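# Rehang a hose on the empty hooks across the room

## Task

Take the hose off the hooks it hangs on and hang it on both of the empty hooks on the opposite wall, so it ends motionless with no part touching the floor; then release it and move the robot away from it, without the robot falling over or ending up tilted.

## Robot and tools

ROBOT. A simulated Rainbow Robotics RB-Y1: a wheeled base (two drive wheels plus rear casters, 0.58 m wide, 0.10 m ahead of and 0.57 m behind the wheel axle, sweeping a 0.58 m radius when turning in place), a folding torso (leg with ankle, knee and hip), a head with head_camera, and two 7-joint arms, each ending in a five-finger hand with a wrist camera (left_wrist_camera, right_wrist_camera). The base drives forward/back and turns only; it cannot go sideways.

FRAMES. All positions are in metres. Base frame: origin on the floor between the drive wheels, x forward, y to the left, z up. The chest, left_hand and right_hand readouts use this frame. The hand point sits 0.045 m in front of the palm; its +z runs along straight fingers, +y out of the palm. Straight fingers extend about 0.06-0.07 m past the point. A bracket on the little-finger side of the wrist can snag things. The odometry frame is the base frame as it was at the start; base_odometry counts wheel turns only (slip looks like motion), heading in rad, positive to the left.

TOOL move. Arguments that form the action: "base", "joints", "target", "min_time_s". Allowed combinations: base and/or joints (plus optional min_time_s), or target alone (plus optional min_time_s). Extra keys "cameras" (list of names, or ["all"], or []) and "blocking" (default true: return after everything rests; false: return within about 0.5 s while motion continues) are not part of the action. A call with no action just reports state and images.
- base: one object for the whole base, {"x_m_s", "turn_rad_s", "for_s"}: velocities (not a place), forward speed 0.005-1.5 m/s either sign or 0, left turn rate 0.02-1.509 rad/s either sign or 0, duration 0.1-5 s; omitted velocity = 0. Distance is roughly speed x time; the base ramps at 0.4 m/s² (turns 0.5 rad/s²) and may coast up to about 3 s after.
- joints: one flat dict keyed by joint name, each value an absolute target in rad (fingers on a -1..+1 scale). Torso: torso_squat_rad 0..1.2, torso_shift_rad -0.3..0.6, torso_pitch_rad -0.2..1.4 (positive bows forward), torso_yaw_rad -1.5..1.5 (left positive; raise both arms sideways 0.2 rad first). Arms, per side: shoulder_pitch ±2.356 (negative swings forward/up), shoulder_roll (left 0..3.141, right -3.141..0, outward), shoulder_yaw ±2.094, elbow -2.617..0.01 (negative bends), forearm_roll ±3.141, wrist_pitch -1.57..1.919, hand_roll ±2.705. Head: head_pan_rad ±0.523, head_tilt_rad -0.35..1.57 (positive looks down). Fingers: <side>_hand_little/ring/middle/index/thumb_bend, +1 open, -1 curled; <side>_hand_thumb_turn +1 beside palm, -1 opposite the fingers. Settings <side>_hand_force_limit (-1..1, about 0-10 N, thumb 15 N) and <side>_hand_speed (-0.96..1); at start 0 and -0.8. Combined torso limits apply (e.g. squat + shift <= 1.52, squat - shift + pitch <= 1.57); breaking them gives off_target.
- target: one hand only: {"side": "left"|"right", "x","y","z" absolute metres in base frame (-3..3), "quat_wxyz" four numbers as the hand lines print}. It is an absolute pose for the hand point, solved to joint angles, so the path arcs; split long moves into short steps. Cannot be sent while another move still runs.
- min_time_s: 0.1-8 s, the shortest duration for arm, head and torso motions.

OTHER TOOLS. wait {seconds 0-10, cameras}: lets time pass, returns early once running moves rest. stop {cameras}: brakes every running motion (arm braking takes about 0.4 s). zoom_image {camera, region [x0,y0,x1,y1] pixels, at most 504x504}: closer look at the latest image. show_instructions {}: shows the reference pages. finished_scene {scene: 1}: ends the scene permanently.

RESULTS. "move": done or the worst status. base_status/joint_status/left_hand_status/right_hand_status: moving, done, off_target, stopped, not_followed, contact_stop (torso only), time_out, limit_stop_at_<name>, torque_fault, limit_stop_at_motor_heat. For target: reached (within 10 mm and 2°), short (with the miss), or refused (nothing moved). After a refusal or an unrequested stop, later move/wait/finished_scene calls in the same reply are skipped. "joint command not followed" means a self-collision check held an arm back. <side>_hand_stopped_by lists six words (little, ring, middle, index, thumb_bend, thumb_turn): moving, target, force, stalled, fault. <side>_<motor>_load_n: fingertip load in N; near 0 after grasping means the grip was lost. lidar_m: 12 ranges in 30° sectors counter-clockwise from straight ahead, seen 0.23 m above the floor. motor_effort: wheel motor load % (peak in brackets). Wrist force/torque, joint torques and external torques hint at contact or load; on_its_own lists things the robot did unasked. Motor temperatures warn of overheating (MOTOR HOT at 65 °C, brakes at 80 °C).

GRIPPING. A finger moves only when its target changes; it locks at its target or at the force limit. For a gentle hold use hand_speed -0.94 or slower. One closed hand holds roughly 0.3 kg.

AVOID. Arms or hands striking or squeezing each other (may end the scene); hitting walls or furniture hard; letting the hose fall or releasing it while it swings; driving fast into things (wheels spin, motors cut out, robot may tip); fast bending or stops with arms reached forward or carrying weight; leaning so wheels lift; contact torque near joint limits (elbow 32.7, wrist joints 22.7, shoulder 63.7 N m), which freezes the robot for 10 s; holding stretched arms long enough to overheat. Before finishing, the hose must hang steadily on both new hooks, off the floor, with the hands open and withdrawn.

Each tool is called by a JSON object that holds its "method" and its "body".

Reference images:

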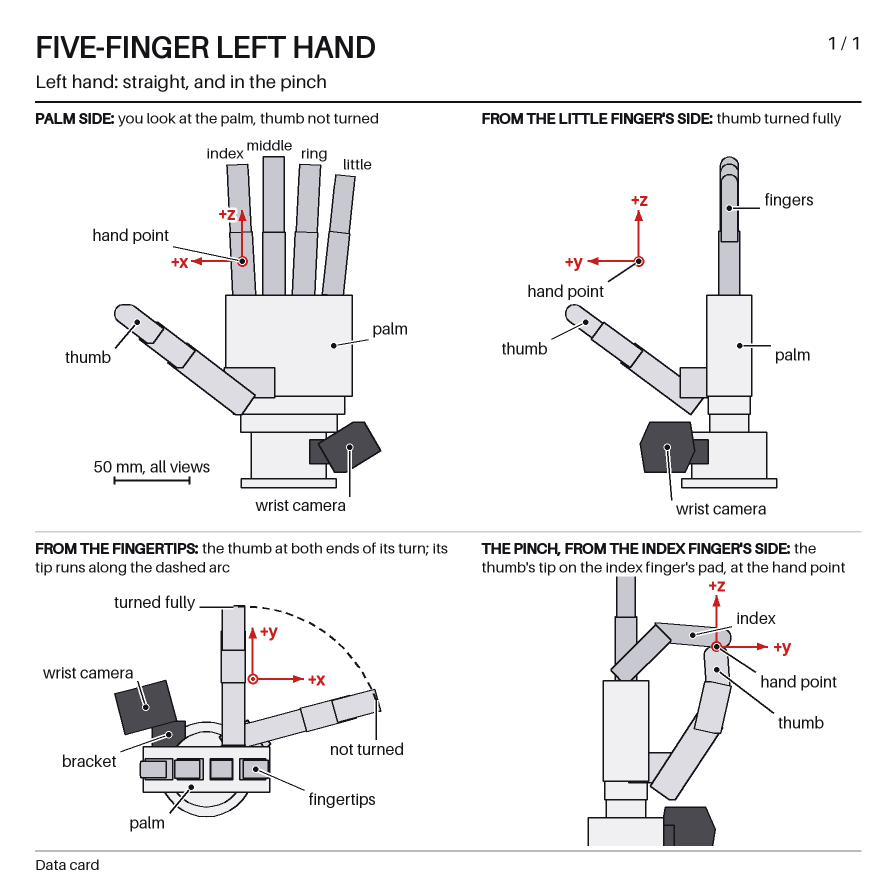

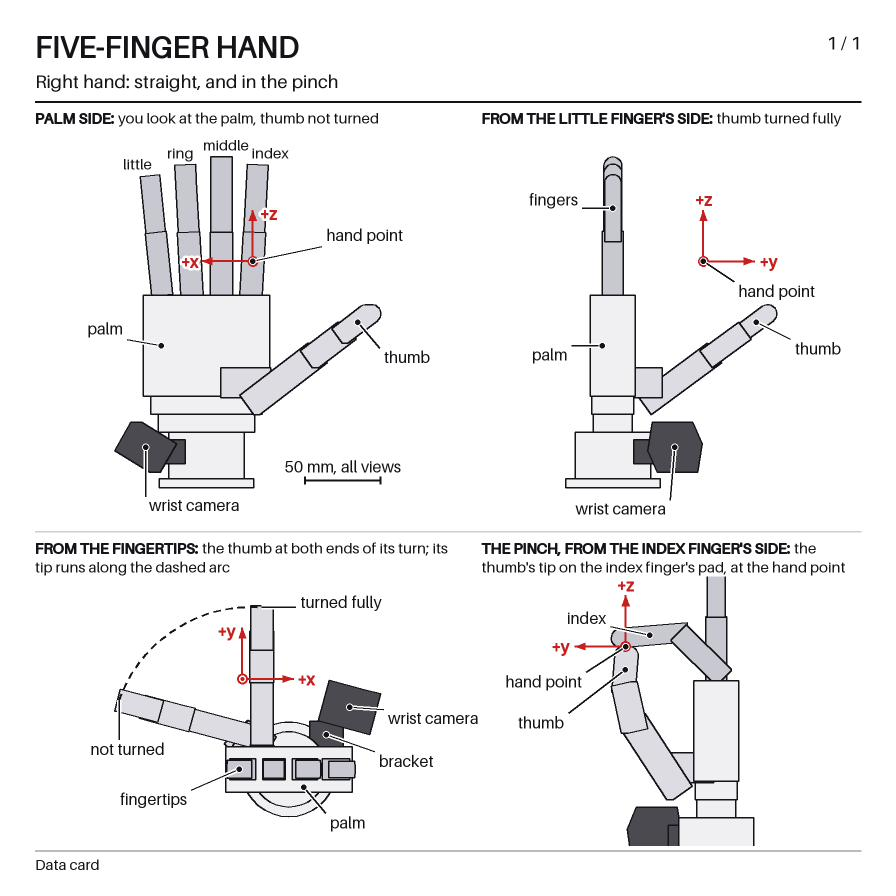

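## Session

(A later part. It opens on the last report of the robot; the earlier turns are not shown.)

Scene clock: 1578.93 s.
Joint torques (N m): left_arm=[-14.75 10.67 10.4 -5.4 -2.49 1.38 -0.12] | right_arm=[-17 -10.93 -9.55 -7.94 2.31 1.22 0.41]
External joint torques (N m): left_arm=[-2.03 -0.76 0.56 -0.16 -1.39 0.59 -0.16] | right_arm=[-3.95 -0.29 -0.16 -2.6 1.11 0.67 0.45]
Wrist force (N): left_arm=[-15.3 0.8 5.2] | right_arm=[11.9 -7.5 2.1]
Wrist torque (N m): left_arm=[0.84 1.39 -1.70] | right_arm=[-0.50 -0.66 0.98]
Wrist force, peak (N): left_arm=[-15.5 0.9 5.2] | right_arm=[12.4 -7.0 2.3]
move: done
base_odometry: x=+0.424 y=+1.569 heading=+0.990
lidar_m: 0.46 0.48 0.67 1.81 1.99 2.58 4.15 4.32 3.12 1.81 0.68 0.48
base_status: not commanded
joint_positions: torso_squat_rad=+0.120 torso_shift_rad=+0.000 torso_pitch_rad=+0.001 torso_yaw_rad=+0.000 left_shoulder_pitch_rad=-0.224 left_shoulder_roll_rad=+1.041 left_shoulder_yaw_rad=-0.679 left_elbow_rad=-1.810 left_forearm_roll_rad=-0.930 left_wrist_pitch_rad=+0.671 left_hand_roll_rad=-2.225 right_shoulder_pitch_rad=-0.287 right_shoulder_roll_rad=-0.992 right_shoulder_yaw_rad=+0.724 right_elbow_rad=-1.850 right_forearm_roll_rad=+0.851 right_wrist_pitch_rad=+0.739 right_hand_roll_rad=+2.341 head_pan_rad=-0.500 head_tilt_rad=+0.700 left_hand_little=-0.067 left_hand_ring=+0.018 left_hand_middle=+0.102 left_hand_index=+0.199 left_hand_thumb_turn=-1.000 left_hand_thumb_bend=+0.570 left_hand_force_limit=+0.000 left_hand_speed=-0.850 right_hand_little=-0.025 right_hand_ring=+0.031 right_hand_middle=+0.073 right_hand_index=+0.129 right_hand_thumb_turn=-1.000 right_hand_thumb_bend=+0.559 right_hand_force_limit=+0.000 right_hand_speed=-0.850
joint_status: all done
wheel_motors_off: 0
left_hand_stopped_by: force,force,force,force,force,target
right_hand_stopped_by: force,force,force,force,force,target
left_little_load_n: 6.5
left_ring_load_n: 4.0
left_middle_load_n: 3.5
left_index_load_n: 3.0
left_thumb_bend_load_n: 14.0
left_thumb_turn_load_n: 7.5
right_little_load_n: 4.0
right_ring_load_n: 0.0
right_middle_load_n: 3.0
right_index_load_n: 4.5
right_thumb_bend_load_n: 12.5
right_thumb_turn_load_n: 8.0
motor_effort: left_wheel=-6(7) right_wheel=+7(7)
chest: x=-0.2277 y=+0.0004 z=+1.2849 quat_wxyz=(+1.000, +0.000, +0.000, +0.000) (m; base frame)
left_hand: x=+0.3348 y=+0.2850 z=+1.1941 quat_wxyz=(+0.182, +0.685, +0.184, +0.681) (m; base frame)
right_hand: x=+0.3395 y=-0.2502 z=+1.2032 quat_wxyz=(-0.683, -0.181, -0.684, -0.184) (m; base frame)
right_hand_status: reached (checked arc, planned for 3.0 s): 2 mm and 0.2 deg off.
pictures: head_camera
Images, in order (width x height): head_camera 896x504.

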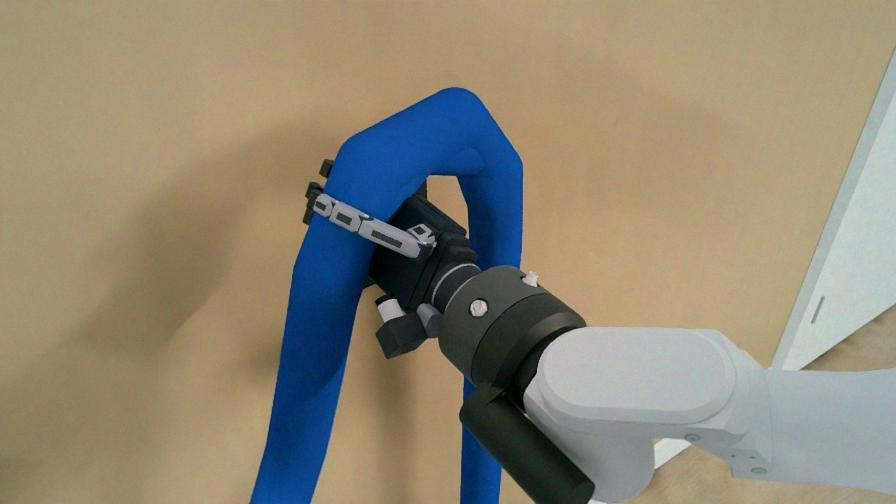

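{"method": "move", "body": {"target": {"side":"right","x":0.345,"y":-0.2,"z":1.205,"quat_wxyz":[0.683,0.183,0.683,0.183]}, "min_time_s": 3, "cameras": ["head_camera"]}}

{"method": "move", "body": {"target": {"side":"left","x":0.34,"y":0.24,"z":1.195,"quat_wxyz":[0.183,0.683,0.183,0.683]}, "min_time_s": 3}}

{"method": "move", "body": {"target": {"side":"left","x":0.345,"y":0.2,"z":1.195,"quat_wxyz":[0.183,0.683,0.183,0.683]}, "min_time_s": 3}}

{"method": "move", "body": {"joints": {"head_pan_rad":0.5,"head_tilt_rad":0.7}, "cameras": ["head_camera"]}}

Scene clock: 1593.37 s.
Joint torques (N m): left_arm=[-15.45 10.47 9.74 -5.53 -2.59 1.59 0.14] | right_arm=[-17.96 -7.87 -8.16 -9.33 2.71 0.34 0.34]
External joint torques (N m): left_arm=[-2.73 -0.96 -0.1 -0.29 -1.49 0.8 0.1] | right_arm=[-4.08 0.73 0.75 -3.38 1.31 0.08 0.38]
Wrist force (N): left_arm=[-15.0 0.6 5.1] | right_arm=[10.6 -8.9 2.1]
Wrist torque (N m): left_arm=[0.84 1.34 -1.66] | right_arm=[-0.51 -0.58 0.89]
Wrist force, peak (N): left_arm=[-15.4 1.1 5.2] | right_arm=[11.1 -9.4 2.5]
move: done
base_odometry: x=+0.424 y=+1.569 heading=+0.990
lidar_m: 0.47 0.49 0.67 1.82 1.98 2.57 4.16 4.31 3.11 1.82 0.68 0.49
base_status: not commanded
joint_positions: torso_squat_rad=+0.120 torso_shift_rad=+0.000 torso_pitch_rad=+0.001 torso_yaw_rad=+0.000 left_shoulder_pitch_rad=-0.224 left_shoulder_roll_rad=+1.041 left_shoulder_yaw_rad=-0.679 left_elbow_rad=-1.810 left_forearm_roll_rad=-0.930 left_wrist_pitch_rad=+0.671 left_hand_roll_rad=-2.225 right_shoulder_pitch_rad=-0.359 right_shoulder_roll_rad=-0.872 right_shoulder_yaw_rad=+0.780 right_elbow_rad=-1.863 right_forearm_roll_rad=+0.797 right_wrist_pitch_rad=+0.839 right_hand_roll_rad=+2.485 head_pan_rad=-0.500 head_tilt_rad=+0.700 left_hand_little=-0.067 left_hand_ring=+0.018 left_hand_middle=+0.102 left_hand_index=+0.199 left_hand_thumb_turn=-1.000 left_hand_thumb_bend=+0.570 left_hand_force_limit=+0.000 left_hand_speed=-0.850 right_hand_little=-0.025 right_hand_ring=+0.031 right_hand_middle=+0.073 right_hand_index=+0.129 right_hand_thumb_turn=-1.000 right_hand_thumb_bend=+0.559 right_hand_force_limit=+0.000 right_hand_speed=-0.850
joint_status: all done
wheel_motors_off: 0
left_hand_stopped_by: force,force,force,force,force,target
right_hand_stopped_by: force,force,force,force,force,target
left_little_load_n: 6.5
left_ring_load_n: 4.0
left_middle_load_n: 3.5
left_index_load_n: 3.0
left_thumb_bend_load_n: 14.0
left_thumb_turn_load_n: 7.5
right_little_load_n: 4.0
right_ring_load_n: 0.5
right_middle_load_n: 3.0
right_index_load_n: 5.0
right_thumb_bend_load_n: 12.0
right_thumb_turn_load_n: 8.0
motor_effort: left_wheel=-6(6) right_wheel=+7(7)
chest: x=-0.2277 y=+0.0004 z=+1.2849 quat_wxyz=(+1.000, +0.000, +0.000, +0.000) (m; base frame)
left_hand: x=+0.3348 y=+0.2850 z=+1.1941 quat_wxyz=(+0.182, +0.685, +0.184, +0.681) (m; base frame)
right_hand: x=+0.3447 y=-0.2006 z=+1.2037 quat_wxyz=(-0.682, -0.183, -0.684, -0.183) (m; base frame)
right_hand_status: reached (checked arc, planned for 3.0 s): 1 mm and 0.1 deg off.
pictures: head_camera
Images, in order (width x height): head_camera 896x504.

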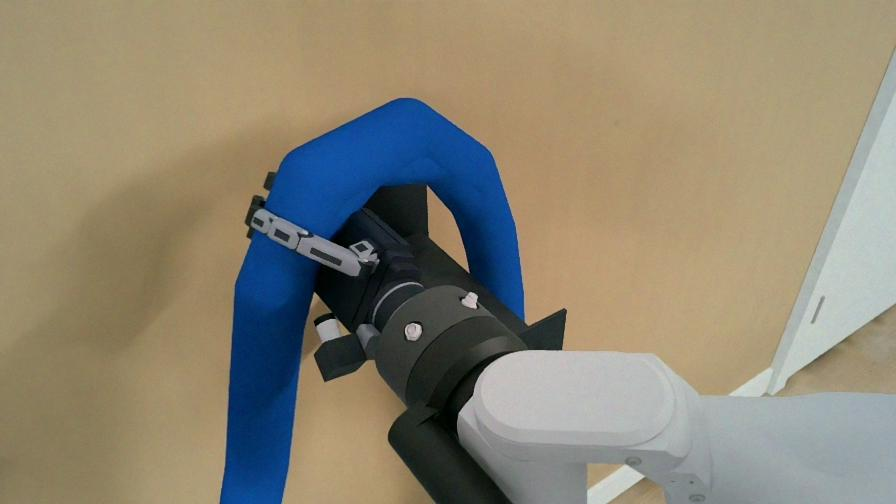

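Scene clock: 1596.70 s.
Joint torques (N m): left_arm=[-17.78 8.15 10.3 -7.28 -2.21 1.5 -0.22] | right_arm=[-18.07 -7.86 -7.9 -9.3 2.54 0.18 0.47]
External joint torques (N m): left_arm=[-4.37 -1.5 0.86 -1.37 -0.93 0.98 -0.26] | right_arm=[-4.19 0.75 1.01 -3.35 1.14 -0.09 0.51]
Wrist force (N): left_arm=[-15.0 0.6 5.1] | right_arm=[10.5 -8.7 1.6]
Wrist torque (N m): left_arm=[0.85 1.34 -1.74] | right_arm=[-0.44 -0.55 0.88]
Wrist force, peak (N): left_arm=[-15.3 0.5 5.3] | right_arm=[11.1 -9.1 2.1]
move: done
base_odometry: x=+0.424 y=+1.569 heading=+0.990
lidar_m: 0.46 0.48 0.67 1.82 1.98 2.57 4.16 4.32 3.11 1.82 0.68 0.49
base_status: not commanded
joint_positions: torso_squat_rad=+0.120 torso_shift_rad=+0.000 torso_pitch_rad=+0.001 torso_yaw_rad=+0.000 left_shoulder_pitch_rad=-0.287 left_shoulder_roll_rad=+0.944 left_shoulder_yaw_rad=-0.732 left_elbow_rad=-1.833 left_forearm_roll_rad=-0.872 left_wrist_pitch_rad=+0.751 left_hand_roll_rad=-2.362 right_shoulder_pitch_rad=-0.359 right_shoulder_roll_rad=-0.872 right_shoulder_yaw_rad=+0.780 right_elbow_rad=-1.863 right_forearm_roll_rad=+0.797 right_wrist_pitch_rad=+0.839 right_hand_roll_rad=+2.485 head_pan_rad=-0.500 head_tilt_rad=+0.700 left_hand_little=-0.067 left_hand_ring=+0.018 left_hand_middle=+0.102 left_hand_index=+0.199 left_hand_thumb_turn=-1.000 left_hand_thumb_bend=+0.570 left_hand_force_limit=+0.000 left_hand_speed=-0.850 right_hand_little=-0.025 right_hand_ring=+0.031 right_hand_middle=+0.073 right_hand_index=+0.129 right_hand_thumb_turn=-1.000 right_hand_thumb_bend=+0.559 right_hand_force_limit=+0.000 right_hand_speed=-0.850
joint_status: all done
wheel_motors_off: 0
left_hand_stopped_by: force,force,force,force,force,target
right_hand_stopped_by: force,force,force,force,force,target
left_little_load_n: 6.5
left_ring_load_n: 4.0
left_middle_load_n: 3.5
left_index_load_n: 3.0
left_thumb_bend_load_n: 13.5
left_thumb_turn_load_n: 7.5
right_little_load_n: 4.0
right_ring_load_n: 0.5
right_middle_load_n: 3.5
right_index_load_n: 5.0
right_thumb_bend_load_n: 12.0
right_thumb_turn_load_n: 8.0
motor_effort: left_wheel=-6(6) right_wheel=+7(7)
chest: x=-0.2277 y=+0.0004 z=+1.2849 quat_wxyz=(+1.000, +0.000, +0.000, +0.000) (m; base frame)
left_hand: x=+0.3397 y=+0.2403 z=+1.1940 quat_wxyz=(+0.183, +0.684, +0.183, +0.683) (m; base frame)
left_hand_status: reached (checked arc, planned for 3.0 s): 1 mm and 0.1 deg off.
right_hand: x=+0.3447 y=-0.2006 z=+1.2037 quat_wxyz=(-0.682, -0.183, -0.684, -0.183) (m; base frame)
pictures: none

Scene clock: 1600.03 s.
Joint torques (N m): left_arm=[-18.65 6.52 9.31 -8.32 -2.38 0.78 -0.36] | right_arm=[-17.93 -7.67 -8.41 -9.45 2.67 0.03 0.36]
External joint torques (N m): left_arm=[-4.58 -1.47 0.27 -1.9 -0.97 0.47 -0.4] | right_arm=[-4.05 0.93 0.5 -3.5 1.27 -0.23 0.4]
Wrist force (N): left_arm=[-14.8 -0.4 5.0] | right_arm=[10.8 -8.9 2.3]
Wrist torque (N m): left_arm=[0.82 1.32 -1.73] | right_arm=[-0.48 -0.63 0.86]
Wrist force, peak (N): left_arm=[-15.2 0.6 5.2] | right_arm=[11.0 -9.2 2.3]
move: done
base_odometry: x=+0.424 y=+1.569 heading=+0.990
lidar_m: 0.46 0.48 0.66 1.81 1.98 2.58 4.16 4.31 3.11 1.80 0.67 0.48
base_status: not commanded
joint_positions: torso_squat_rad=+0.120 torso_shift_rad=+0.000 torso_pitch_rad=+0.001 torso_yaw_rad=+0.000 left_shoulder_pitch_rad=-0.345 left_shoulder_roll_rad=+0.847 left_shoulder_yaw_rad=-0.776 left_elbow_rad=-1.834 left_forearm_roll_rad=-0.835 left_wrist_pitch_rad=+0.822 left_hand_roll_rad=-2.469 right_shoulder_pitch_rad=-0.359 right_shoulder_roll_rad=-0.872 right_shoulder_yaw_rad=+0.780 right_elbow_rad=-1.863 right_forearm_roll_rad=+0.797 right_wrist_pitch_rad=+0.839 right_hand_roll_rad=+2.485 head_pan_rad=-0.500 head_tilt_rad=+0.700 left_hand_little=-0.067 left_hand_ring=+0.018 left_hand_middle=+0.102 left_hand_index=+0.199 left_hand_thumb_turn=-1.000 left_hand_thumb_bend=+0.570 left_hand_force_limit=+0.000 left_hand_speed=-0.850 right_hand_little=-0.025 right_hand_ring=+0.031 right_hand_middle=+0.073 right_hand_index=+0.129 right_hand_thumb_turn=-1.000 right_hand_thumb_bend=+0.559 right_hand_force_limit=+0.000 right_hand_speed=-0.850
joint_status: all done
wheel_motors_off: 0
left_hand_stopped_by: force,force,force,force,force,target
right_hand_stopped_by: force,force,force,force,force,target
left_little_load_n: 6.5
left_ring_load_n: 4.0
left_middle_load_n: 3.5
left_index_load_n: 3.5
left_thumb_bend_load_n: 13.5
left_thumb_turn_load_n: 7.5
right_little_load_n: 4.0
right_ring_load_n: 0.5
right_middle_load_n: 3.5
right_index_load_n: 5.0
right_thumb_bend_load_n: 12.0
right_thumb_turn_load_n: 8.0
motor_effort: left_wheel=-6(6) right_wheel=+7(8)
chest: x=-0.2277 y=+0.0004 z=+1.2849 quat_wxyz=(+1.000, +0.000, +0.000, +0.000) (m; base frame)
left_hand: x=+0.3448 y=+0.2005 z=+1.1940 quat_wxyz=(+0.183, +0.684, +0.183, +0.683) (m; base frame)
left_hand_status: reached (checked arc, planned for 3.0 s): 1 mm and 0.1 deg off.
right_hand: x=+0.3447 y=-0.2006 z=+1.2037 quat_wxyz=(-0.682, -0.183, -0.684, -0.183) (m; base frame)
pictures: none

Scene clock: 1601.37 s.
Joint torques (N m): left_arm=[-18.17 6.31 8.95 -8.29 -2.53 0.77 -0.24] | right_arm=[-18.22 -8.42 -8.67 -9.23 2.83 0.17 0.34]
External joint torques (N m): left_arm=[-4.11 -1.68 -0.09 -1.87 -1.12 0.46 -0.28] | right_arm=[-4.34 0.19 0.25 -3.28 1.43 -0.09 0.38]
Wrist force (N): left_arm=[-14.8 -0.4 5.1] | right_arm=[10.4 -8.8 2.1]
Wrist torque (N m): left_arm=[0.82 1.33 -1.73] | right_arm=[-0.47 -0.55 0.86]
Wrist force, peak (N): left_arm=[-15.0 -0.4 5.0] | right_arm=[10.9 -9.3 1.8]
move: done
base_odometry: x=+0.424 y=+1.569 heading=+0.990
lidar_m: 0.46 0.48 0.67 1.82 1.99 2.58 4.15 4.32 3.12 1.81 0.67 0.48
base_status: not commanded
joint_positions: torso_squat_rad=+0.120 torso_shift_rad=+0.000 torso_pitch_rad=+0.001 torso_yaw_rad=+0.000 left_shoulder_pitch_rad=-0.345 left_shoulder_roll_rad=+0.847 left_shoulder_yaw_rad=-0.776 left_elbow_rad=-1.834 left_forearm_roll_rad=-0.835 left_wrist_pitch_rad=+0.822 left_hand_roll_rad=-2.469 right_shoulder_pitch_rad=-0.359 right_shoulder_roll_rad=-0.872 right_shoulder_yaw_rad=+0.780 right_elbow_rad=-1.863 right_forearm_roll_rad=+0.797 right_wrist_pitch_rad=+0.839 right_hand_roll_rad=+2.485 head_pan_rad=+0.500 head_tilt_rad=+0.700 left_hand_little=-0.067 left_hand_ring=+0.018 left_hand_middle=+0.102 left_hand_index=+0.199 left_hand_thumb_turn=-1.000 left_hand_thumb_bend=+0.570 left_hand_force_limit=+0.000 left_hand_speed=-0.850 right_hand_little=-0.025 right_hand_ring=+0.031 right_hand_middle=+0.073 right_hand_index=+0.129 right_hand_thumb_turn=-1.000 right_hand_thumb_bend=+0.559 right_hand_force_limit=+0.000 right_hand_speed=-0.850
joint_status: all done
wheel_motors_off: 0
left_hand_stopped_by: force,force,force,force,force,target
right_hand_stopped_by: force,force,force,force,force,target
left_little_load_n: 6.5
left_ring_load_n: 4.0
left_middle_load_n: 3.5
left_index_load_n: 3.0
left_thumb_bend_load_n: 13.5
left_thumb_turn_load_n: 8.0
right_little_load_n: 4.0
right_ring_load_n: 0.5
right_middle_load_n: 3.5
right_index_load_n: 5.0
right_thumb_bend_load_n: 12.0
right_thumb_turn_load_n: 8.0
motor_effort: left_wheel=-6(7) right_wheel=+7(8)
chest: x=-0.2277 y=+0.0004 z=+1.2849 quat_wxyz=(+1.000, +0.000, +0.000, +0.000) (m; base frame)
left_hand: x=+0.3448 y=+0.2005 z=+1.1941 quat_wxyz=(+0.183, +0.684, +0.183, +0.683) (m; base frame)
right_hand: x=+0.3447 y=-0.2006 z=+1.2037 quat_wxyz=(-0.682, -0.183, -0.684, -0.183) (m; base frame)
pictures: head_camera
Images, in order (width x height): head_camera 896x504.

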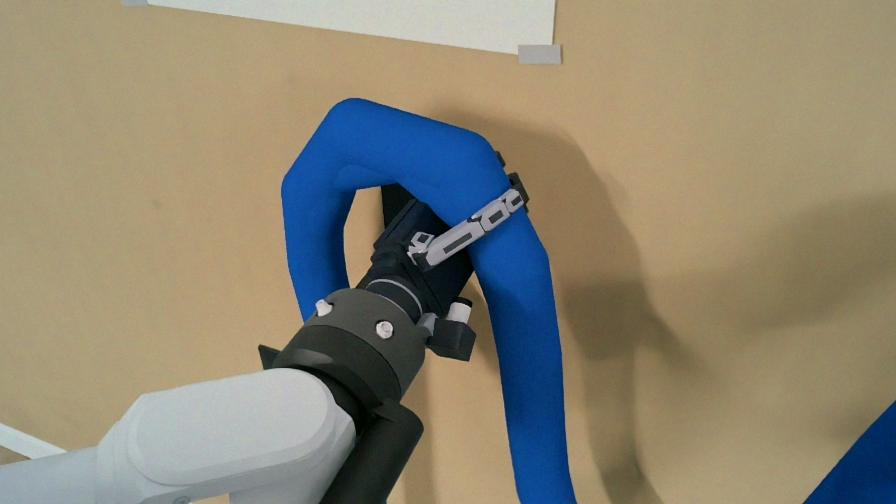

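{"method": "move", "body": {"target": {"side":"left","x":0.35,"y":0.187,"z":1.14,"quat_wxyz":[0.183,0.683,0.183,0.683]}, "min_time_s": 3, "cameras": ["head_camera"]}}

{"method": "move", "body": {"target": {"side":"right","x":0.35,"y":-0.203,"z":1.15,"quat_wxyz":[0.683,0.183,0.683,0.183]}, "min_time_s": 3}}

{"method": "move", "body": {"joints": {"head_pan_rad":-0.5,"head_tilt_rad":0.7}, "cameras": ["head_camera"]}}

Scene clock: 1624.30 s.
Joint torques (N m): left_arm=[-16.07 4.97 7.48 -7.77 -2.9 0.4 -0.08] | right_arm=[-18.16 -8.17 -8.54 -9.13 2.66 0.05 0.1]
External joint torques (N m): left_arm=[-1.84 -1.83 -0.61 -0.96 -1.59 -0.2 -0.12] | right_arm=[-4.28 0.43 0.37 -3.18 1.26 -0.21 0.14]
Wrist force (N): left_arm=[-13.6 -0.3 5.0] | right_arm=[11.0 -9.6 1.6]
Wrist torque (N m): left_arm=[0.83 1.32 -1.54] | right_arm=[-0.54 -0.61 0.83]
Wrist force, peak (N): left_arm=[-15.0 -0.4 5.2] | right_arm=[11.6 -9.2 2.0]
move: done
base_odometry: x=+0.424 y=+1.569 heading=+0.990
lidar_m: 0.46 0.48 0.67 1.82 1.98 2.57 4.16 4.31 3.11 1.82 0.66 0.49
base_status: not commanded
joint_positions: torso_squat_rad=+0.120 torso_shift_rad=+0.000 torso_pitch_rad=+0.001 torso_yaw_rad=+0.000 left_shoulder_pitch_rad=-0.336 left_shoulder_roll_rad=+0.718 left_shoulder_yaw_rad=-0.823 left_elbow_rad=-1.634 left_forearm_roll_rad=-1.034 left_wrist_pitch_rad=+0.782 left_hand_roll_rad=-2.325 right_shoulder_pitch_rad=-0.359 right_shoulder_roll_rad=-0.872 right_shoulder_yaw_rad=+0.780 right_elbow_rad=-1.863 right_forearm_roll_rad=+0.797 right_wrist_pitch_rad=+0.839 right_hand_roll_rad=+2.485 head_pan_rad=+0.500 head_tilt_rad=+0.700 left_hand_little=-0.067 left_hand_ring=+0.018 left_hand_middle=+0.102 left_hand_index=+0.199 left_hand_thumb_turn=-1.000 left_hand_thumb_bend=+0.570 left_hand_force_limit=+0.000 left_hand_speed=-0.850 right_hand_little=-0.025 right_hand_ring=+0.031 right_hand_middle=+0.073 right_hand_index=+0.129 right_hand_thumb_turn=-1.000 right_hand_thumb_bend=+0.559 right_hand_force_limit=+0.000 right_hand_speed=-0.850
joint_status: all done
wheel_motors_off: 0
left_hand_stopped_by: force,force,force,force,force,target
right_hand_stopped_by: force,force,force,force,force,target
left_little_load_n: 7.0
left_ring_load_n: 4.0
left_middle_load_n: 3.5
left_index_load_n: 3.0
left_thumb_bend_load_n: 14.0
left_thumb_turn_load_n: 7.0
right_little_load_n: 4.0
right_ring_load_n: 0.5
right_middle_load_n: 3.5
right_index_load_n: 4.5
right_thumb_bend_load_n: 12.0
right_thumb_turn_load_n: 8.0
motor_effort: left_wheel=-6(7) right_wheel=+7(8)
chest: x=-0.2277 y=+0.0004 z=+1.2849 quat_wxyz=(+1.000, +0.000, +0.000, +0.000) (m; base frame)
left_hand: x=+0.3493 y=+0.1869 z=+1.1392 quat_wxyz=(+0.181, +0.687, +0.183, +0.680) (m; base frame)
left_hand_status: reached (checked arc, planned for 3.0 s): 1 mm and 0.6 deg off.
right_hand: x=+0.3447 y=-0.2006 z=+1.2037 quat_wxyz=(-0.682, -0.183, -0.684, -0.183) (m; base frame)
pictures: head_camera
Images, in order (width x height): head_camera 896x504.

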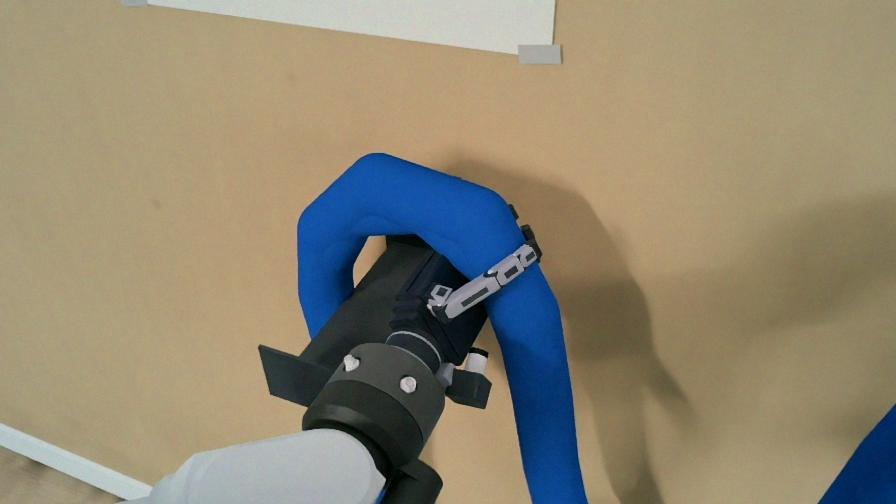

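Scene clock: 1627.63 s.
Joint torques (N m): left_arm=[-16.11 4.6 7.43 -7.7 -2.9 0.77 -0.04] | right_arm=[-13.78 -7.16 -7.37 -7.76 2.62 -0.02 -0.22]
External joint torques (N m): left_arm=[-1.89 -2.19 -0.65 -0.88 -1.59 0.17 -0.08] | right_arm=[0.09 0.85 0.83 -1.49 1.39 -0.62 -0.18]
Wrist force (N): left_arm=[-13.9 -0.5 5.2] | right_arm=[9.3 -8.1 1.8]
Wrist torque (N m): left_arm=[0.79 1.35 -1.52] | right_arm=[-0.44 -0.54 0.53]
Wrist force, peak (N): left_arm=[-14.2 -0.4 5.3] | right_arm=[11.5 -9.2 2.0]
move: done
base_odometry: x=+0.424 y=+1.569 heading=+0.990
lidar_m: 0.46 0.48 0.66 1.80 1.99 2.57 4.16 4.31 3.12 1.82 0.68 0.49
base_status: not commanded
joint_positions: torso_squat_rad=+0.120 torso_shift_rad=+0.000 torso_pitch_rad=+0.001 torso_yaw_rad=+0.000 left_shoulder_pitch_rad=-0.336 left_shoulder_roll_rad=+0.718 left_shoulder_yaw_rad=-0.823 left_elbow_rad=-1.634 left_forearm_roll_rad=-1.034 left_wrist_pitch_rad=+0.782 left_hand_roll_rad=-2.325 right_shoulder_pitch_rad=-0.331 right_shoulder_roll_rad=-0.775 right_shoulder_yaw_rad=+0.810 right_elbow_rad=-1.667 right_forearm_roll_rad=+1.003 right_wrist_pitch_rad=+0.769 right_hand_roll_rad=+2.316 head_pan_rad=+0.500 head_tilt_rad=+0.700 left_hand_little=-0.067 left_hand_ring=+0.018 left_hand_middle=+0.102 left_hand_index=+0.199 left_hand_thumb_turn=-1.000 left_hand_thumb_bend=+0.570 left_hand_force_limit=+0.000 left_hand_speed=-0.850 right_hand_little=-0.025 right_hand_ring=+0.031 right_hand_middle=+0.073 right_hand_index=+0.129 right_hand_thumb_turn=-1.000 right_hand_thumb_bend=+0.559 right_hand_force_limit=+0.000 right_hand_speed=-0.850
joint_status: all done
wheel_motors_off: 0
left_hand_stopped_by: force,force,force,force,force,target
right_hand_stopped_by: force,force,force,force,force,target
left_little_load_n: 7.0
left_ring_load_n: 4.0
left_middle_load_n: 3.5
left_index_load_n: 3.0
left_thumb_bend_load_n: 14.0
left_thumb_turn_load_n: 7.0
right_little_load_n: 5.0
right_ring_load_n: 0.5
right_middle_load_n: 3.0
right_index_load_n: 4.5
right_thumb_bend_load_n: 12.5
right_thumb_turn_load_n: 7.0
motor_effort: left_wheel=-6(7) right_wheel=+7(7)
chest: x=-0.2277 y=+0.0004 z=+1.2849 quat_wxyz=(+1.000, +0.000, +0.000, +0.000) (m; base frame)
left_hand: x=+0.3493 y=+0.1869 z=+1.1392 quat_wxyz=(+0.181, +0.687, +0.183, +0.680) (m; base frame)
right_hand: x=+0.3494 y=-0.2030 z=+1.1490 quat_wxyz=(-0.680, -0.183, -0.687, -0.181) (m; base frame)
right_hand_status: reached (checked arc, planned for 3.0 s): 1 mm and 0.6 deg off.
pictures: none

Scene clock: 1628.97 s.
Joint torques (N m): left_arm=[-16.1 5.06 7.51 -7.59 -2.98 0.78 0.08] | right_arm=[-13.94 -7.11 -6.92 -8.08 2.42 0.04 -0.26]
External joint torques (N m): left_arm=[-1.87 -1.73 -0.57 -0.77 -1.67 0.18 0.04] | right_arm=[-0.06 0.9 1.27 -1.81 1.19 -0.56 -0.22]
Wrist force (N): left_arm=[-13.9 -0.5 5.2] | right_arm=[9.5 -8.6 2.0]
Wrist torque (N m): left_arm=[0.79 1.34 -1.51] | right_arm=[-0.57 -0.61 0.52]
Wrist force, peak (N): left_arm=[-14.2 -0.1 5.2] | right_arm=[9.8 -8.7 1.8]
move: done
base_odometry: x=+0.424 y=+1.569 heading=+0.990
lidar_m: 0.46 0.48 0.66 1.82 1.97 2.58 4.16 4.31 3.11 1.81 0.67 0.49
base_status: not commanded
joint_positions: torso_squat_rad=+0.120 torso_shift_rad=+0.000 torso_pitch_rad=+0.001 torso_yaw_rad=+0.000 left_shoulder_pitch_rad=-0.336 left_shoulder_roll_rad=+0.718 left_shoulder_yaw_rad=-0.823 left_elbow_rad=-1.634 left_forearm_roll_rad=-1.034 left_wrist_pitch_rad=+0.782 left_hand_roll_rad=-2.325 right_shoulder_pitch_rad=-0.331 right_shoulder_roll_rad=-0.775 right_shoulder_yaw_rad=+0.810 right_elbow_rad=-1.667 right_forearm_roll_rad=+1.003 right_wrist_pitch_rad=+0.769 right_hand_roll_rad=+2.316 head_pan_rad=-0.500 head_tilt_rad=+0.700 left_hand_little=-0.067 left_hand_ring=+0.018 left_hand_middle=+0.102 left_hand_index=+0.199 left_hand_thumb_turn=-1.000 left_hand_thumb_bend=+0.570 left_hand_force_limit=+0.000 left_hand_speed=-0.850 right_hand_little=-0.025 right_hand_ring=+0.031 right_hand_middle=+0.073 right_hand_index=+0.129 right_hand_thumb_turn=-1.000 right_hand_thumb_bend=+0.559 right_hand_force_limit=+0.000 right_hand_speed=-0.850
joint_status: all done
wheel_motors_off: 0
left_hand_stopped_by: force,force,force,force,force,target
right_hand_stopped_by: force,force,force,force,force,target
left_little_load_n: 7.0
left_ring_load_n: 4.0
left_middle_load_n: 3.5
left_index_load_n: 3.0
left_thumb_bend_load_n: 13.5
left_thumb_turn_load_n: 7.0
right_little_load_n: 5.0
right_ring_load_n: 0.5
right_middle_load_n: 3.5
right_index_load_n: 4.5
right_thumb_bend_load_n: 12.5
right_thumb_turn_load_n: 7.0
motor_effort: left_wheel=-6(6) right_wheel=+7(7)
chest: x=-0.2277 y=+0.0004 z=+1.2849 quat_wxyz=(+1.000, +0.000, +0.000, +0.000) (m; base frame)
left_hand: x=+0.3493 y=+0.1869 z=+1.1392 quat_wxyz=(+0.181, +0.687, +0.183, +0.680) (m; base frame)
right_hand: x=+0.3494 y=-0.2030 z=+1.1490 quat_wxyz=(-0.680, -0.183, -0.687, -0.181) (m; base frame)
pictures: head_camera
Images, in order (width x height): head_camera 896x504.

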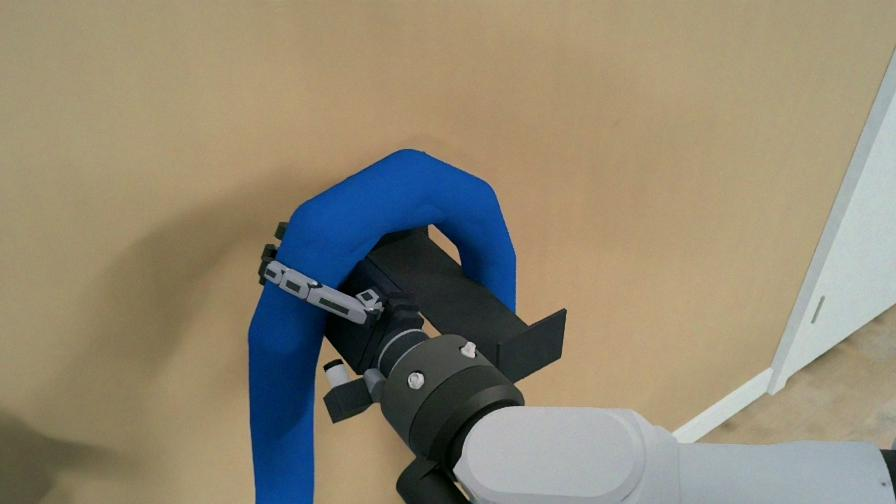

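{"method": "move", "body": {"joints": {"torso_squat_rad":0.45}, "min_time_s": 3, "cameras": ["head_camera"]}}

{"method": "move", "body": {"joints": {"head_pan_rad":0.5,"head_tilt_rad":0.7}, "cameras": ["head_camera"]}}

Scene clock: 1647.17 s.
Joint torques (N m): left_arm=[-15.81 4.3 7.35 -7.84 -2.55 0.74 0.19] | right_arm=[-13.82 -7.04 -6.81 -7.69 2.42 -0.06 -0.3]
External joint torques (N m): left_arm=[-1.58 -2.5 -0.74 -1.03 -1.24 0.14 0.15] | right_arm=[0.05 0.97 1.39 -1.43 1.19 -0.66 -0.26]
Wrist force (N): left_arm=[-12.9 -1.1 5.1] | right_arm=[7.7 -8.6 2.0]
Wrist torque (N m): left_arm=[0.84 1.39 -1.43] | right_arm=[-0.52 -0.57 0.35]
Wrist force, peak (N): left_arm=[-14.4 -0.3 5.3] | right_arm=[9.8 -8.8 2.3]
move: done
base_odometry: x=+0.424 y=+1.569 heading=+0.990
lidar_m: 0.46 0.47 0.65 1.82 1.97 2.58 4.16 4.31 3.11 1.83 0.68 0.48
base_status: not commanded
joint_positions: torso_squat_rad=+0.450 torso_shift_rad=+0.000 torso_pitch_rad=+0.000 torso_yaw_rad=+0.000 left_shoulder_pitch_rad=-0.336 left_shoulder_roll_rad=+0.718 left_shoulder_yaw_rad=-0.823 left_elbow_rad=-1.634 left_forearm_roll_rad=-1.034 left_wrist_pitch_rad=+0.782 left_hand_roll_rad=-2.325 right_shoulder_pitch_rad=-0.331 right_shoulder_roll_rad=-0.775 right_shoulder_yaw_rad=+0.810 right_elbow_rad=-1.667 right_forearm_roll_rad=+1.003 right_wrist_pitch_rad=+0.769 right_hand_roll_rad=+2.316 head_pan_rad=-0.500 head_tilt_rad=+0.700 left_hand_little=-0.067 left_hand_ring=+0.018 left_hand_middle=+0.102 left_hand_index=+0.199 left_hand_thumb_turn=-1.000 left_hand_thumb_bend=+0.570 left_hand_force_limit=+0.000 left_hand_speed=-0.850 right_hand_little=-0.025 right_hand_ring=+0.031 right_hand_middle=+0.073 right_hand_index=+0.129 right_hand_thumb_turn=-1.000 right_hand_thumb_bend=+0.559 right_hand_force_limit=+0.000 right_hand_speed=-0.850
joint_status: all done
wheel_motors_off: 0
left_hand_stopped_by: force,force,force,force,force,target
right_hand_stopped_by: force,force,force,force,force,target
left_little_load_n: 7.0
left_ring_load_n: 4.0
left_middle_load_n: 3.5
left_index_load_n: 3.0
left_thumb_bend_load_n: 14.0
left_thumb_turn_load_n: 6.5
right_little_load_n: 6.0
right_ring_load_n: 1.0
right_middle_load_n: 3.0
right_index_load_n: 3.5
right_thumb_bend_load_n: 12.5
right_thumb_turn_load_n: 5.5
motor_effort: left_wheel=-6(7) right_wheel=+7(8)
chest: x=-0.2279 y=+0.0004 z=+1.2203 quat_wxyz=(+1.000, +0.000, +0.000, +0.000) (m; base frame)
left_hand: x=+0.3491 y=+0.1869 z=+1.0747 quat_wxyz=(+0.181, +0.687, +0.183, +0.680) (m; base frame)
right_hand: x=+0.3493 y=-0.2030 z=+1.0846 quat_wxyz=(-0.680, -0.183, -0.687, -0.181) (m; base frame)
pictures: head_camera
Images, in order (width x height): head_camera 896x504.

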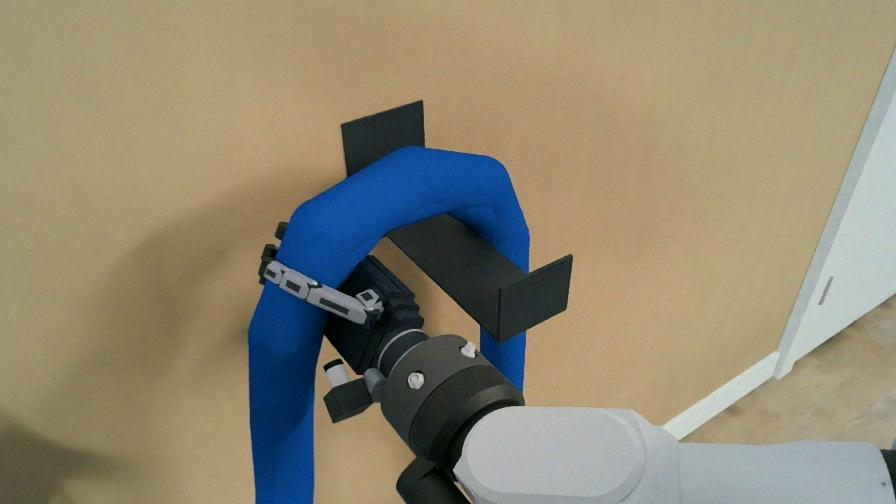

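Scene clock: 1648.50 s.
Joint torques (N m): left_arm=[-15.82 4.17 7.93 -8.24 -2.54 0.82 -0.11] | right_arm=[-14.27 -6.6 -7.13 -7.74 2.2 0.01 -0.28]
External joint torques (N m): left_arm=[-1.59 -2.63 -0.16 -1.42 -1.23 0.22 -0.15] | right_arm=[-0.39 1.41 1.07 -1.48 0.97 -0.59 -0.24]
Wrist force (N): left_arm=[-12.8 -0.9 4.8] | right_arm=[7.6 -8.8 2.5]
Wrist torque (N m): left_arm=[0.88 1.36 -1.42] | right_arm=[-0.59 -0.59 0.33]
Wrist force, peak (N): left_arm=[-13.1 -1.1 5.0] | right_arm=[8.0 -9.1 1.8]
move: done
base_odometry: x=+0.424 y=+1.569 heading=+0.990
lidar_m: 0.46 0.48 0.66 1.82 1.98 2.57 4.15 4.32 3.11 1.81 0.66 0.49
base_status: not commanded
joint_positions: torso_squat_rad=+0.450 torso_shift_rad=+0.000 torso_pitch_rad=+0.000 torso_yaw_rad=+0.000 left_shoulder_pitch_rad=-0.336 left_shoulder_roll_rad=+0.718 left_shoulder_yaw_rad=-0.823 left_elbow_rad=-1.634 left_forearm_roll_rad=-1.034 left_wrist_pitch_rad=+0.782 left_hand_roll_rad=-2.325 right_shoulder_pitch_rad=-0.331 right_shoulder_roll_rad=-0.775 right_shoulder_yaw_rad=+0.810 right_elbow_rad=-1.667 right_forearm_roll_rad=+1.003 right_wrist_pitch_rad=+0.769 right_hand_roll_rad=+2.316 head_pan_rad=+0.500 head_tilt_rad=+0.700 left_hand_little=-0.067 left_hand_ring=+0.018 left_hand_middle=+0.102 left_hand_index=+0.199 left_hand_thumb_turn=-1.000 left_hand_thumb_bend=+0.570 left_hand_force_limit=+0.000 left_hand_speed=-0.850 right_hand_little=-0.025 right_hand_ring=+0.031 right_hand_middle=+0.073 right_hand_index=+0.129 right_hand_thumb_turn=-1.000 right_hand_thumb_bend=+0.559 right_hand_force_limit=+0.000 right_hand_speed=-0.850
joint_status: all done
wheel_motors_off: 0
left_hand_stopped_by: force,force,force,force,force,target
right_hand_stopped_by: force,force,force,force,force,target
left_little_load_n: 7.0
left_ring_load_n: 4.0
left_middle_load_n: 3.5
left_index_load_n: 3.0
left_thumb_bend_load_n: 14.0
left_thumb_turn_load_n: 6.5
right_little_load_n: 6.0
right_ring_load_n: 0.5
right_middle_load_n: 3.5
right_index_load_n: 3.5
right_thumb_bend_load_n: 12.5
right_thumb_turn_load_n: 5.5
motor_effort: left_wheel=-6(6) right_wheel=+7(8)
chest: x=-0.2279 y=+0.0004 z=+1.2203 quat_wxyz=(+1.000, +0.000, +0.000, +0.000) (m; base frame)
left_hand: x=+0.3491 y=+0.1869 z=+1.0747 quat_wxyz=(+0.181, +0.687, +0.183, +0.680) (m; base frame)
right_hand: x=+0.3493 y=-0.2030 z=+1.0846 quat_wxyz=(-0.680, -0.183, -0.687, -0.181) (m; base frame)
pictures: head_camera
Images, in order (width x height): head_camera 896x504.

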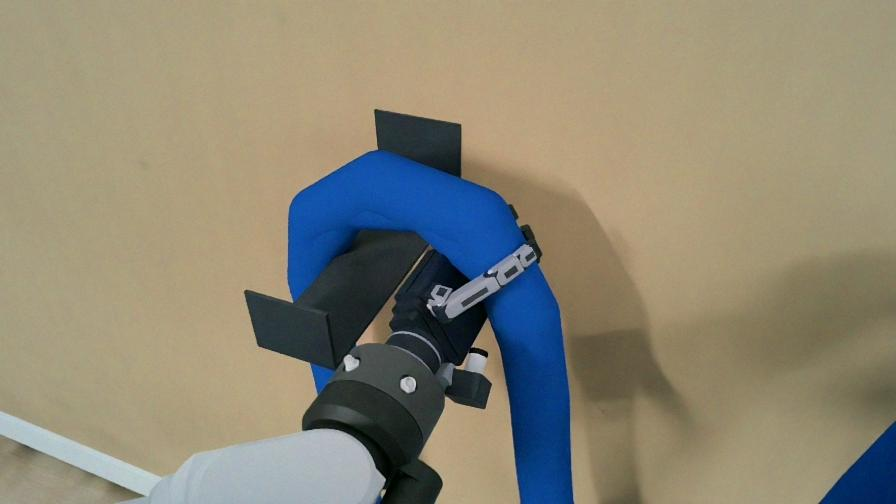

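{"method": "move", "body": {"target": {"side":"left","x":0.35,"y":0.172,"z":1.07,"quat_wxyz":[0.183,0.683,0.183,0.683]}, "min_time_s": 2}}

{"method": "move", "body": {"joints": {"torso_squat_rad":0.62}, "min_time_s": 3, "cameras": ["head_camera"]}}

{"method": "move", "body": {"joints": {"head_pan_rad":-0.5,"head_tilt_rad":0.7}, "cameras": ["head_camera"]}}

Scene clock: 1666.03 s.
Joint torques (N m): left_arm=[-18.94 2.69 5.06 -8.35 -2.92 0.44 0.19] | right_arm=[-13.91 -6.75 -6.95 -8.14 2.29 0.03 -0.14]
External joint torques (N m): left_arm=[-4.59 -3.39 -2.73 -1.36 -1.59 -0.17 0.15] | right_arm=[-0.03 1.27 1.25 -1.88 1.07 -0.57 -0.1]
Wrist force (N): left_arm=[-12.4 -3.1 5.3] | right_arm=[8.0 -9.2 2.6]
Wrist torque (N m): left_arm=[0.81 1.37 -1.50] | right_arm=[-0.64 -0.64 0.32]
Wrist force, peak (N): left_arm=[-13.1 -1.0 5.1] | right_arm=[8.1 -9.2 2.3]
move: done
base_odometry: x=+0.424 y=+1.569 heading=+0.990
lidar_m: 0.46 0.48 0.67 1.82 1.98 2.57 4.16 4.31 3.11 1.82 0.68 0.49
base_status: not commanded
joint_positions: torso_squat_rad=+0.450 torso_shift_rad=+0.000 torso_pitch_rad=+0.000 torso_yaw_rad=+0.000 left_shoulder_pitch_rad=-0.346 left_shoulder_roll_rad=+0.672 left_shoulder_yaw_rad=-0.838 left_elbow_rad=-1.603 left_forearm_roll_rad=-1.064 left_wrist_pitch_rad=+0.796 left_hand_roll_rad=-2.321 right_shoulder_pitch_rad=-0.331 right_shoulder_roll_rad=-0.775 right_shoulder_yaw_rad=+0.810 right_elbow_rad=-1.667 right_forearm_roll_rad=+1.003 right_wrist_pitch_rad=+0.769 right_hand_roll_rad=+2.316 head_pan_rad=+0.500 head_tilt_rad=+0.700 left_hand_little=-0.067 left_hand_ring=+0.018 left_hand_middle=+0.102 left_hand_index=+0.199 left_hand_thumb_turn=-1.000 left_hand_thumb_bend=+0.570 left_hand_force_limit=+0.000 left_hand_speed=-0.850 right_hand_little=-0.025 right_hand_ring=+0.031 right_hand_middle=+0.073 right_hand_index=+0.129 right_hand_thumb_turn=-1.000 right_hand_thumb_bend=+0.559 right_hand_force_limit=+0.000 right_hand_speed=-0.850
joint_status: all done
wheel_motors_off: 0
left_hand_stopped_by: force,force,force,force,force,target
right_hand_stopped_by: force,force,force,force,force,target
left_little_load_n: 7.0
left_ring_load_n: 4.0
left_middle_load_n: 3.5
left_index_load_n: 3.5
left_thumb_bend_load_n: 13.5
left_thumb_turn_load_n: 7.0
right_little_load_n: 5.5
right_ring_load_n: 1.0
right_middle_load_n: 3.0
right_index_load_n: 3.0
right_thumb_bend_load_n: 12.5
right_thumb_turn_load_n: 5.5
motor_effort: left_wheel=-6(6) right_wheel=+7(8)
chest: x=-0.2279 y=+0.0004 z=+1.2203 quat_wxyz=(+1.000, +0.000, +0.000, +0.000) (m; base frame)
left_hand: x=+0.3493 y=+0.1726 z=+1.0697 quat_wxyz=(+0.182, +0.684, +0.183, +0.682) (m; base frame)
left_hand_status: reached (checked arc, planned for 2.0 s): 1 mm and 0.2 deg off.
right_hand: x=+0.3493 y=-0.2030 z=+1.0846 quat_wxyz=(-0.680, -0.183, -0.687, -0.181) (m; base frame)
pictures: none

Scene clock: 1669.33 s.
Joint torques (N m): left_arm=[-17.9 3.18 5.93 -8.44 -2.36 -0.06 0.09] | right_arm=[-14.16 -7.04 -7.21 -7.63 2.02 -0.03 -0.15]
External joint torques (N m): left_arm=[-3.54 -2.9 -1.87 -1.45 -1.03 -0.66 0.05] | right_arm=[-0.28 0.97 0.99 -1.36 0.8 -0.63 -0.11]
Wrist force (N): left_arm=[-8.9 -2.2 5.7] | right_arm=[5.9 -9.0 2.3]
Wrist torque (N m): left_arm=[0.78 1.37 -1.13] | right_arm=[-0.56 -0.65 0.22]
Wrist force, peak (N): left_arm=[-12.5 -3.0 5.3] | right_arm=[8.0 -9.0 2.1]
move: done
base_odometry: x=+0.424 y=+1.569 heading=+0.990
lidar_m: 0.46 0.48 0.67 1.82 1.98 2.57 4.16 4.31 3.12 1.81 0.67 0.48
base_status: not commanded
joint_positions: torso_squat_rad=+0.620 torso_shift_rad=+0.000 torso_pitch_rad=+0.000 torso_yaw_rad=+0.000 left_shoulder_pitch_rad=-0.346 left_shoulder_roll_rad=+0.672 left_shoulder_yaw_rad=-0.838 left_elbow_rad=-1.603 left_forearm_roll_rad=-1.065 left_wrist_pitch_rad=+0.797 left_hand_roll_rad=-2.321 right_shoulder_pitch_rad=-0.331 right_shoulder_roll_rad=-0.775 right_shoulder_yaw_rad=+0.810 right_elbow_rad=-1.667 right_forearm_roll_rad=+1.003 right_wrist_pitch_rad=+0.769 right_hand_roll_rad=+2.316 head_pan_rad=+0.500 head_tilt_rad=+0.700 left_hand_little=-0.067 left_hand_ring=+0.018 left_hand_middle=+0.102 left_hand_index=+0.199 left_hand_thumb_turn=-1.000 left_hand_thumb_bend=+0.570 left_hand_force_limit=+0.000 left_hand_speed=-0.850 right_hand_little=-0.025 right_hand_ring=+0.031 right_hand_middle=+0.073 right_hand_index=+0.129 right_hand_thumb_turn=-1.000 right_hand_thumb_bend=+0.559 right_hand_force_limit=+0.000 right_hand_speed=-0.850
joint_status: all done
wheel_motors_off: 0
left_hand_stopped_by: force,force,force,force,force,target
right_hand_stopped_by: force,force,force,force,force,target
left_little_load_n: 7.5
left_ring_load_n: 4.5
left_middle_load_n: 4.0
left_index_load_n: 3.0
left_thumb_bend_load_n: 13.5
left_thumb_turn_load_n: 6.0
right_little_load_n: 6.5
right_ring_load_n: 1.0
right_middle_load_n: 3.0
right_index_load_n: 3.5
right_thumb_bend_load_n: 12.0
right_thumb_turn_load_n: 5.0
motor_effort: left_wheel=-6(6) right_wheel=+7(8)
chest: x=-0.2280 y=+0.0004 z=+1.1597 quat_wxyz=(+1.000, +0.000, +0.000, +0.000) (m; base frame)
left_hand: x=+0.3493 y=+0.1725 z=+1.0094 quat_wxyz=(+0.182, +0.684, +0.183, +0.682) (m; base frame)
right_hand: x=+0.3492 y=-0.2030 z=+1.0241 quat_wxyz=(-0.680, -0.183, -0.687, -0.181) (m; base frame)
pictures: head_camera
Images, in order (width x height): head_camera 896x504.

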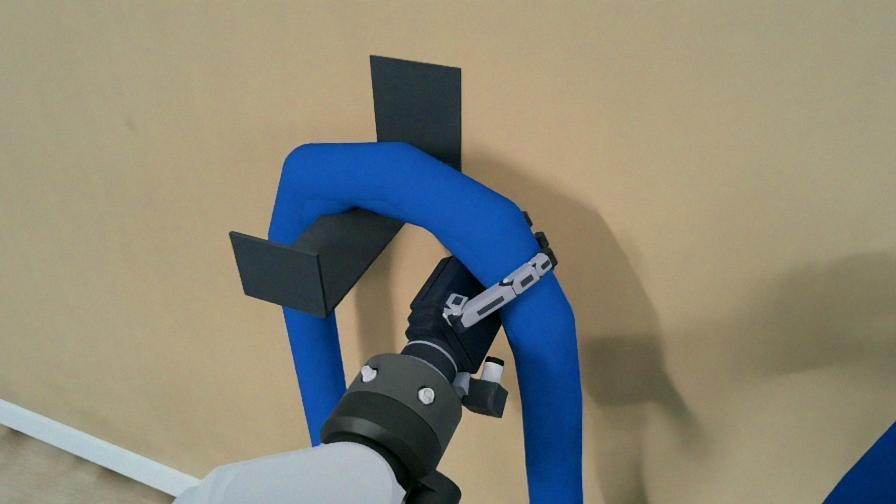

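Scene clock: 1670.67 s.
Joint torques (N m): left_arm=[-17.99 3.71 5.68 -8.59 -2.24 0.12 0.03] | right_arm=[-14.15 -7.12 -6.65 -7.63 2.11 0.04 -0.22]
External joint torques (N m): left_arm=[-3.64 -2.37 -2.11 -1.61 -0.91 -0.49 -0.01] | right_arm=[-0.27 0.89 1.55 -1.37 0.88 -0.56 -0.18]
Wrist force (N): left_arm=[-9.1 -2.2 5.4] | right_arm=[6.1 -9.0 2.2]
Wrist torque (N m): left_arm=[0.81 1.38 -1.16] | right_arm=[-0.58 -0.63 0.24]
Wrist force, peak (N): left_arm=[-9.2 -2.3 5.7] | right_arm=[6.1 -9.2 2.1]
move: done
base_odometry: x=+0.424 y=+1.569 heading=+0.990
lidar_m: 0.47 0.49 0.66 1.82 1.97 2.57 4.16 4.32 3.11 1.82 0.67 0.49
base_status: not commanded
joint_positions: torso_squat_rad=+0.620 torso_shift_rad=+0.000 torso_pitch_rad=+0.000 torso_yaw_rad=+0.000 left_shoulder_pitch_rad=-0.346 left_shoulder_roll_rad=+0.672 left_shoulder_yaw_rad=-0.838 left_elbow_rad=-1.603 left_forearm_roll_rad=-1.065 left_wrist_pitch_rad=+0.797 left_hand_roll_rad=-2.321 right_shoulder_pitch_rad=-0.331 right_shoulder_roll_rad=-0.775 right_shoulder_yaw_rad=+0.810 right_elbow_rad=-1.667 right_forearm_roll_rad=+1.003 right_wrist_pitch_rad=+0.769 right_hand_roll_rad=+2.316 head_pan_rad=-0.500 head_tilt_rad=+0.700 left_hand_little=-0.067 left_hand_ring=+0.018 left_hand_middle=+0.102 left_hand_index=+0.199 left_hand_thumb_turn=-1.000 left_hand_thumb_bend=+0.570 left_hand_force_limit=+0.000 left_hand_speed=-0.850 right_hand_little=-0.025 right_hand_ring=+0.031 right_hand_middle=+0.073 right_hand_index=+0.129 right_hand_thumb_turn=-1.000 right_hand_thumb_bend=+0.559 right_hand_force_limit=+0.000 right_hand_speed=-0.850
joint_status: all done
wheel_motors_off: 0
left_hand_stopped_by: force,force,force,force,force,target
right_hand_stopped_by: force,force,force,force,force,target
left_little_load_n: 8.0
left_ring_load_n: 4.5
left_middle_load_n: 3.5
left_index_load_n: 3.0
left_thumb_bend_load_n: 13.5
left_thumb_turn_load_n: 6.0
right_little_load_n: 6.5
right_ring_load_n: 1.0
right_middle_load_n: 3.0
right_index_load_n: 3.0
right_thumb_bend_load_n: 12.0
right_thumb_turn_load_n: 5.0
motor_effort: left_wheel=-6(6) right_wheel=+7(8)
chest: x=-0.2280 y=+0.0004 z=+1.1597 quat_wxyz=(+1.000, +0.000, +0.000, +0.000) (m; base frame)
left_hand: x=+0.3493 y=+0.1725 z=+1.0094 quat_wxyz=(+0.182, +0.684, +0.183, +0.682) (m; base frame)
right_hand: x=+0.3492 y=-0.2030 z=+1.0241 quat_wxyz=(-0.680, -0.183, -0.687, -0.181) (m; base frame)
pictures: head_camera
Images, in order (width x height): head_camera 896x504.

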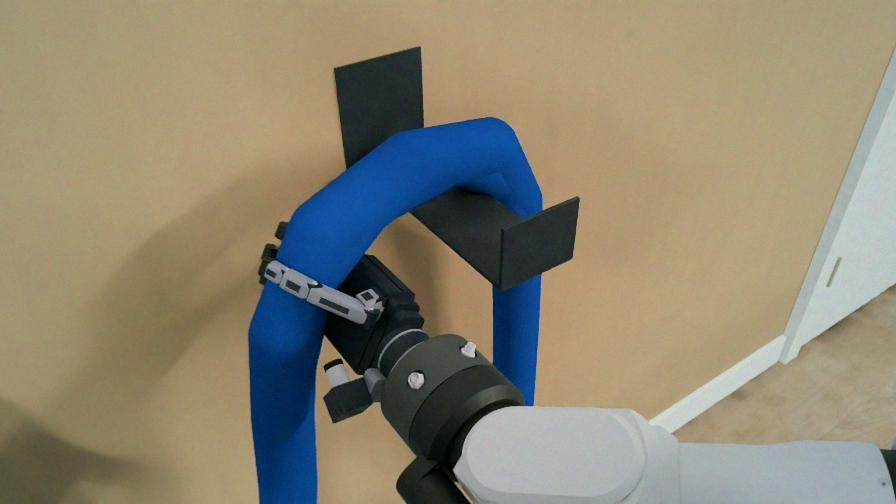

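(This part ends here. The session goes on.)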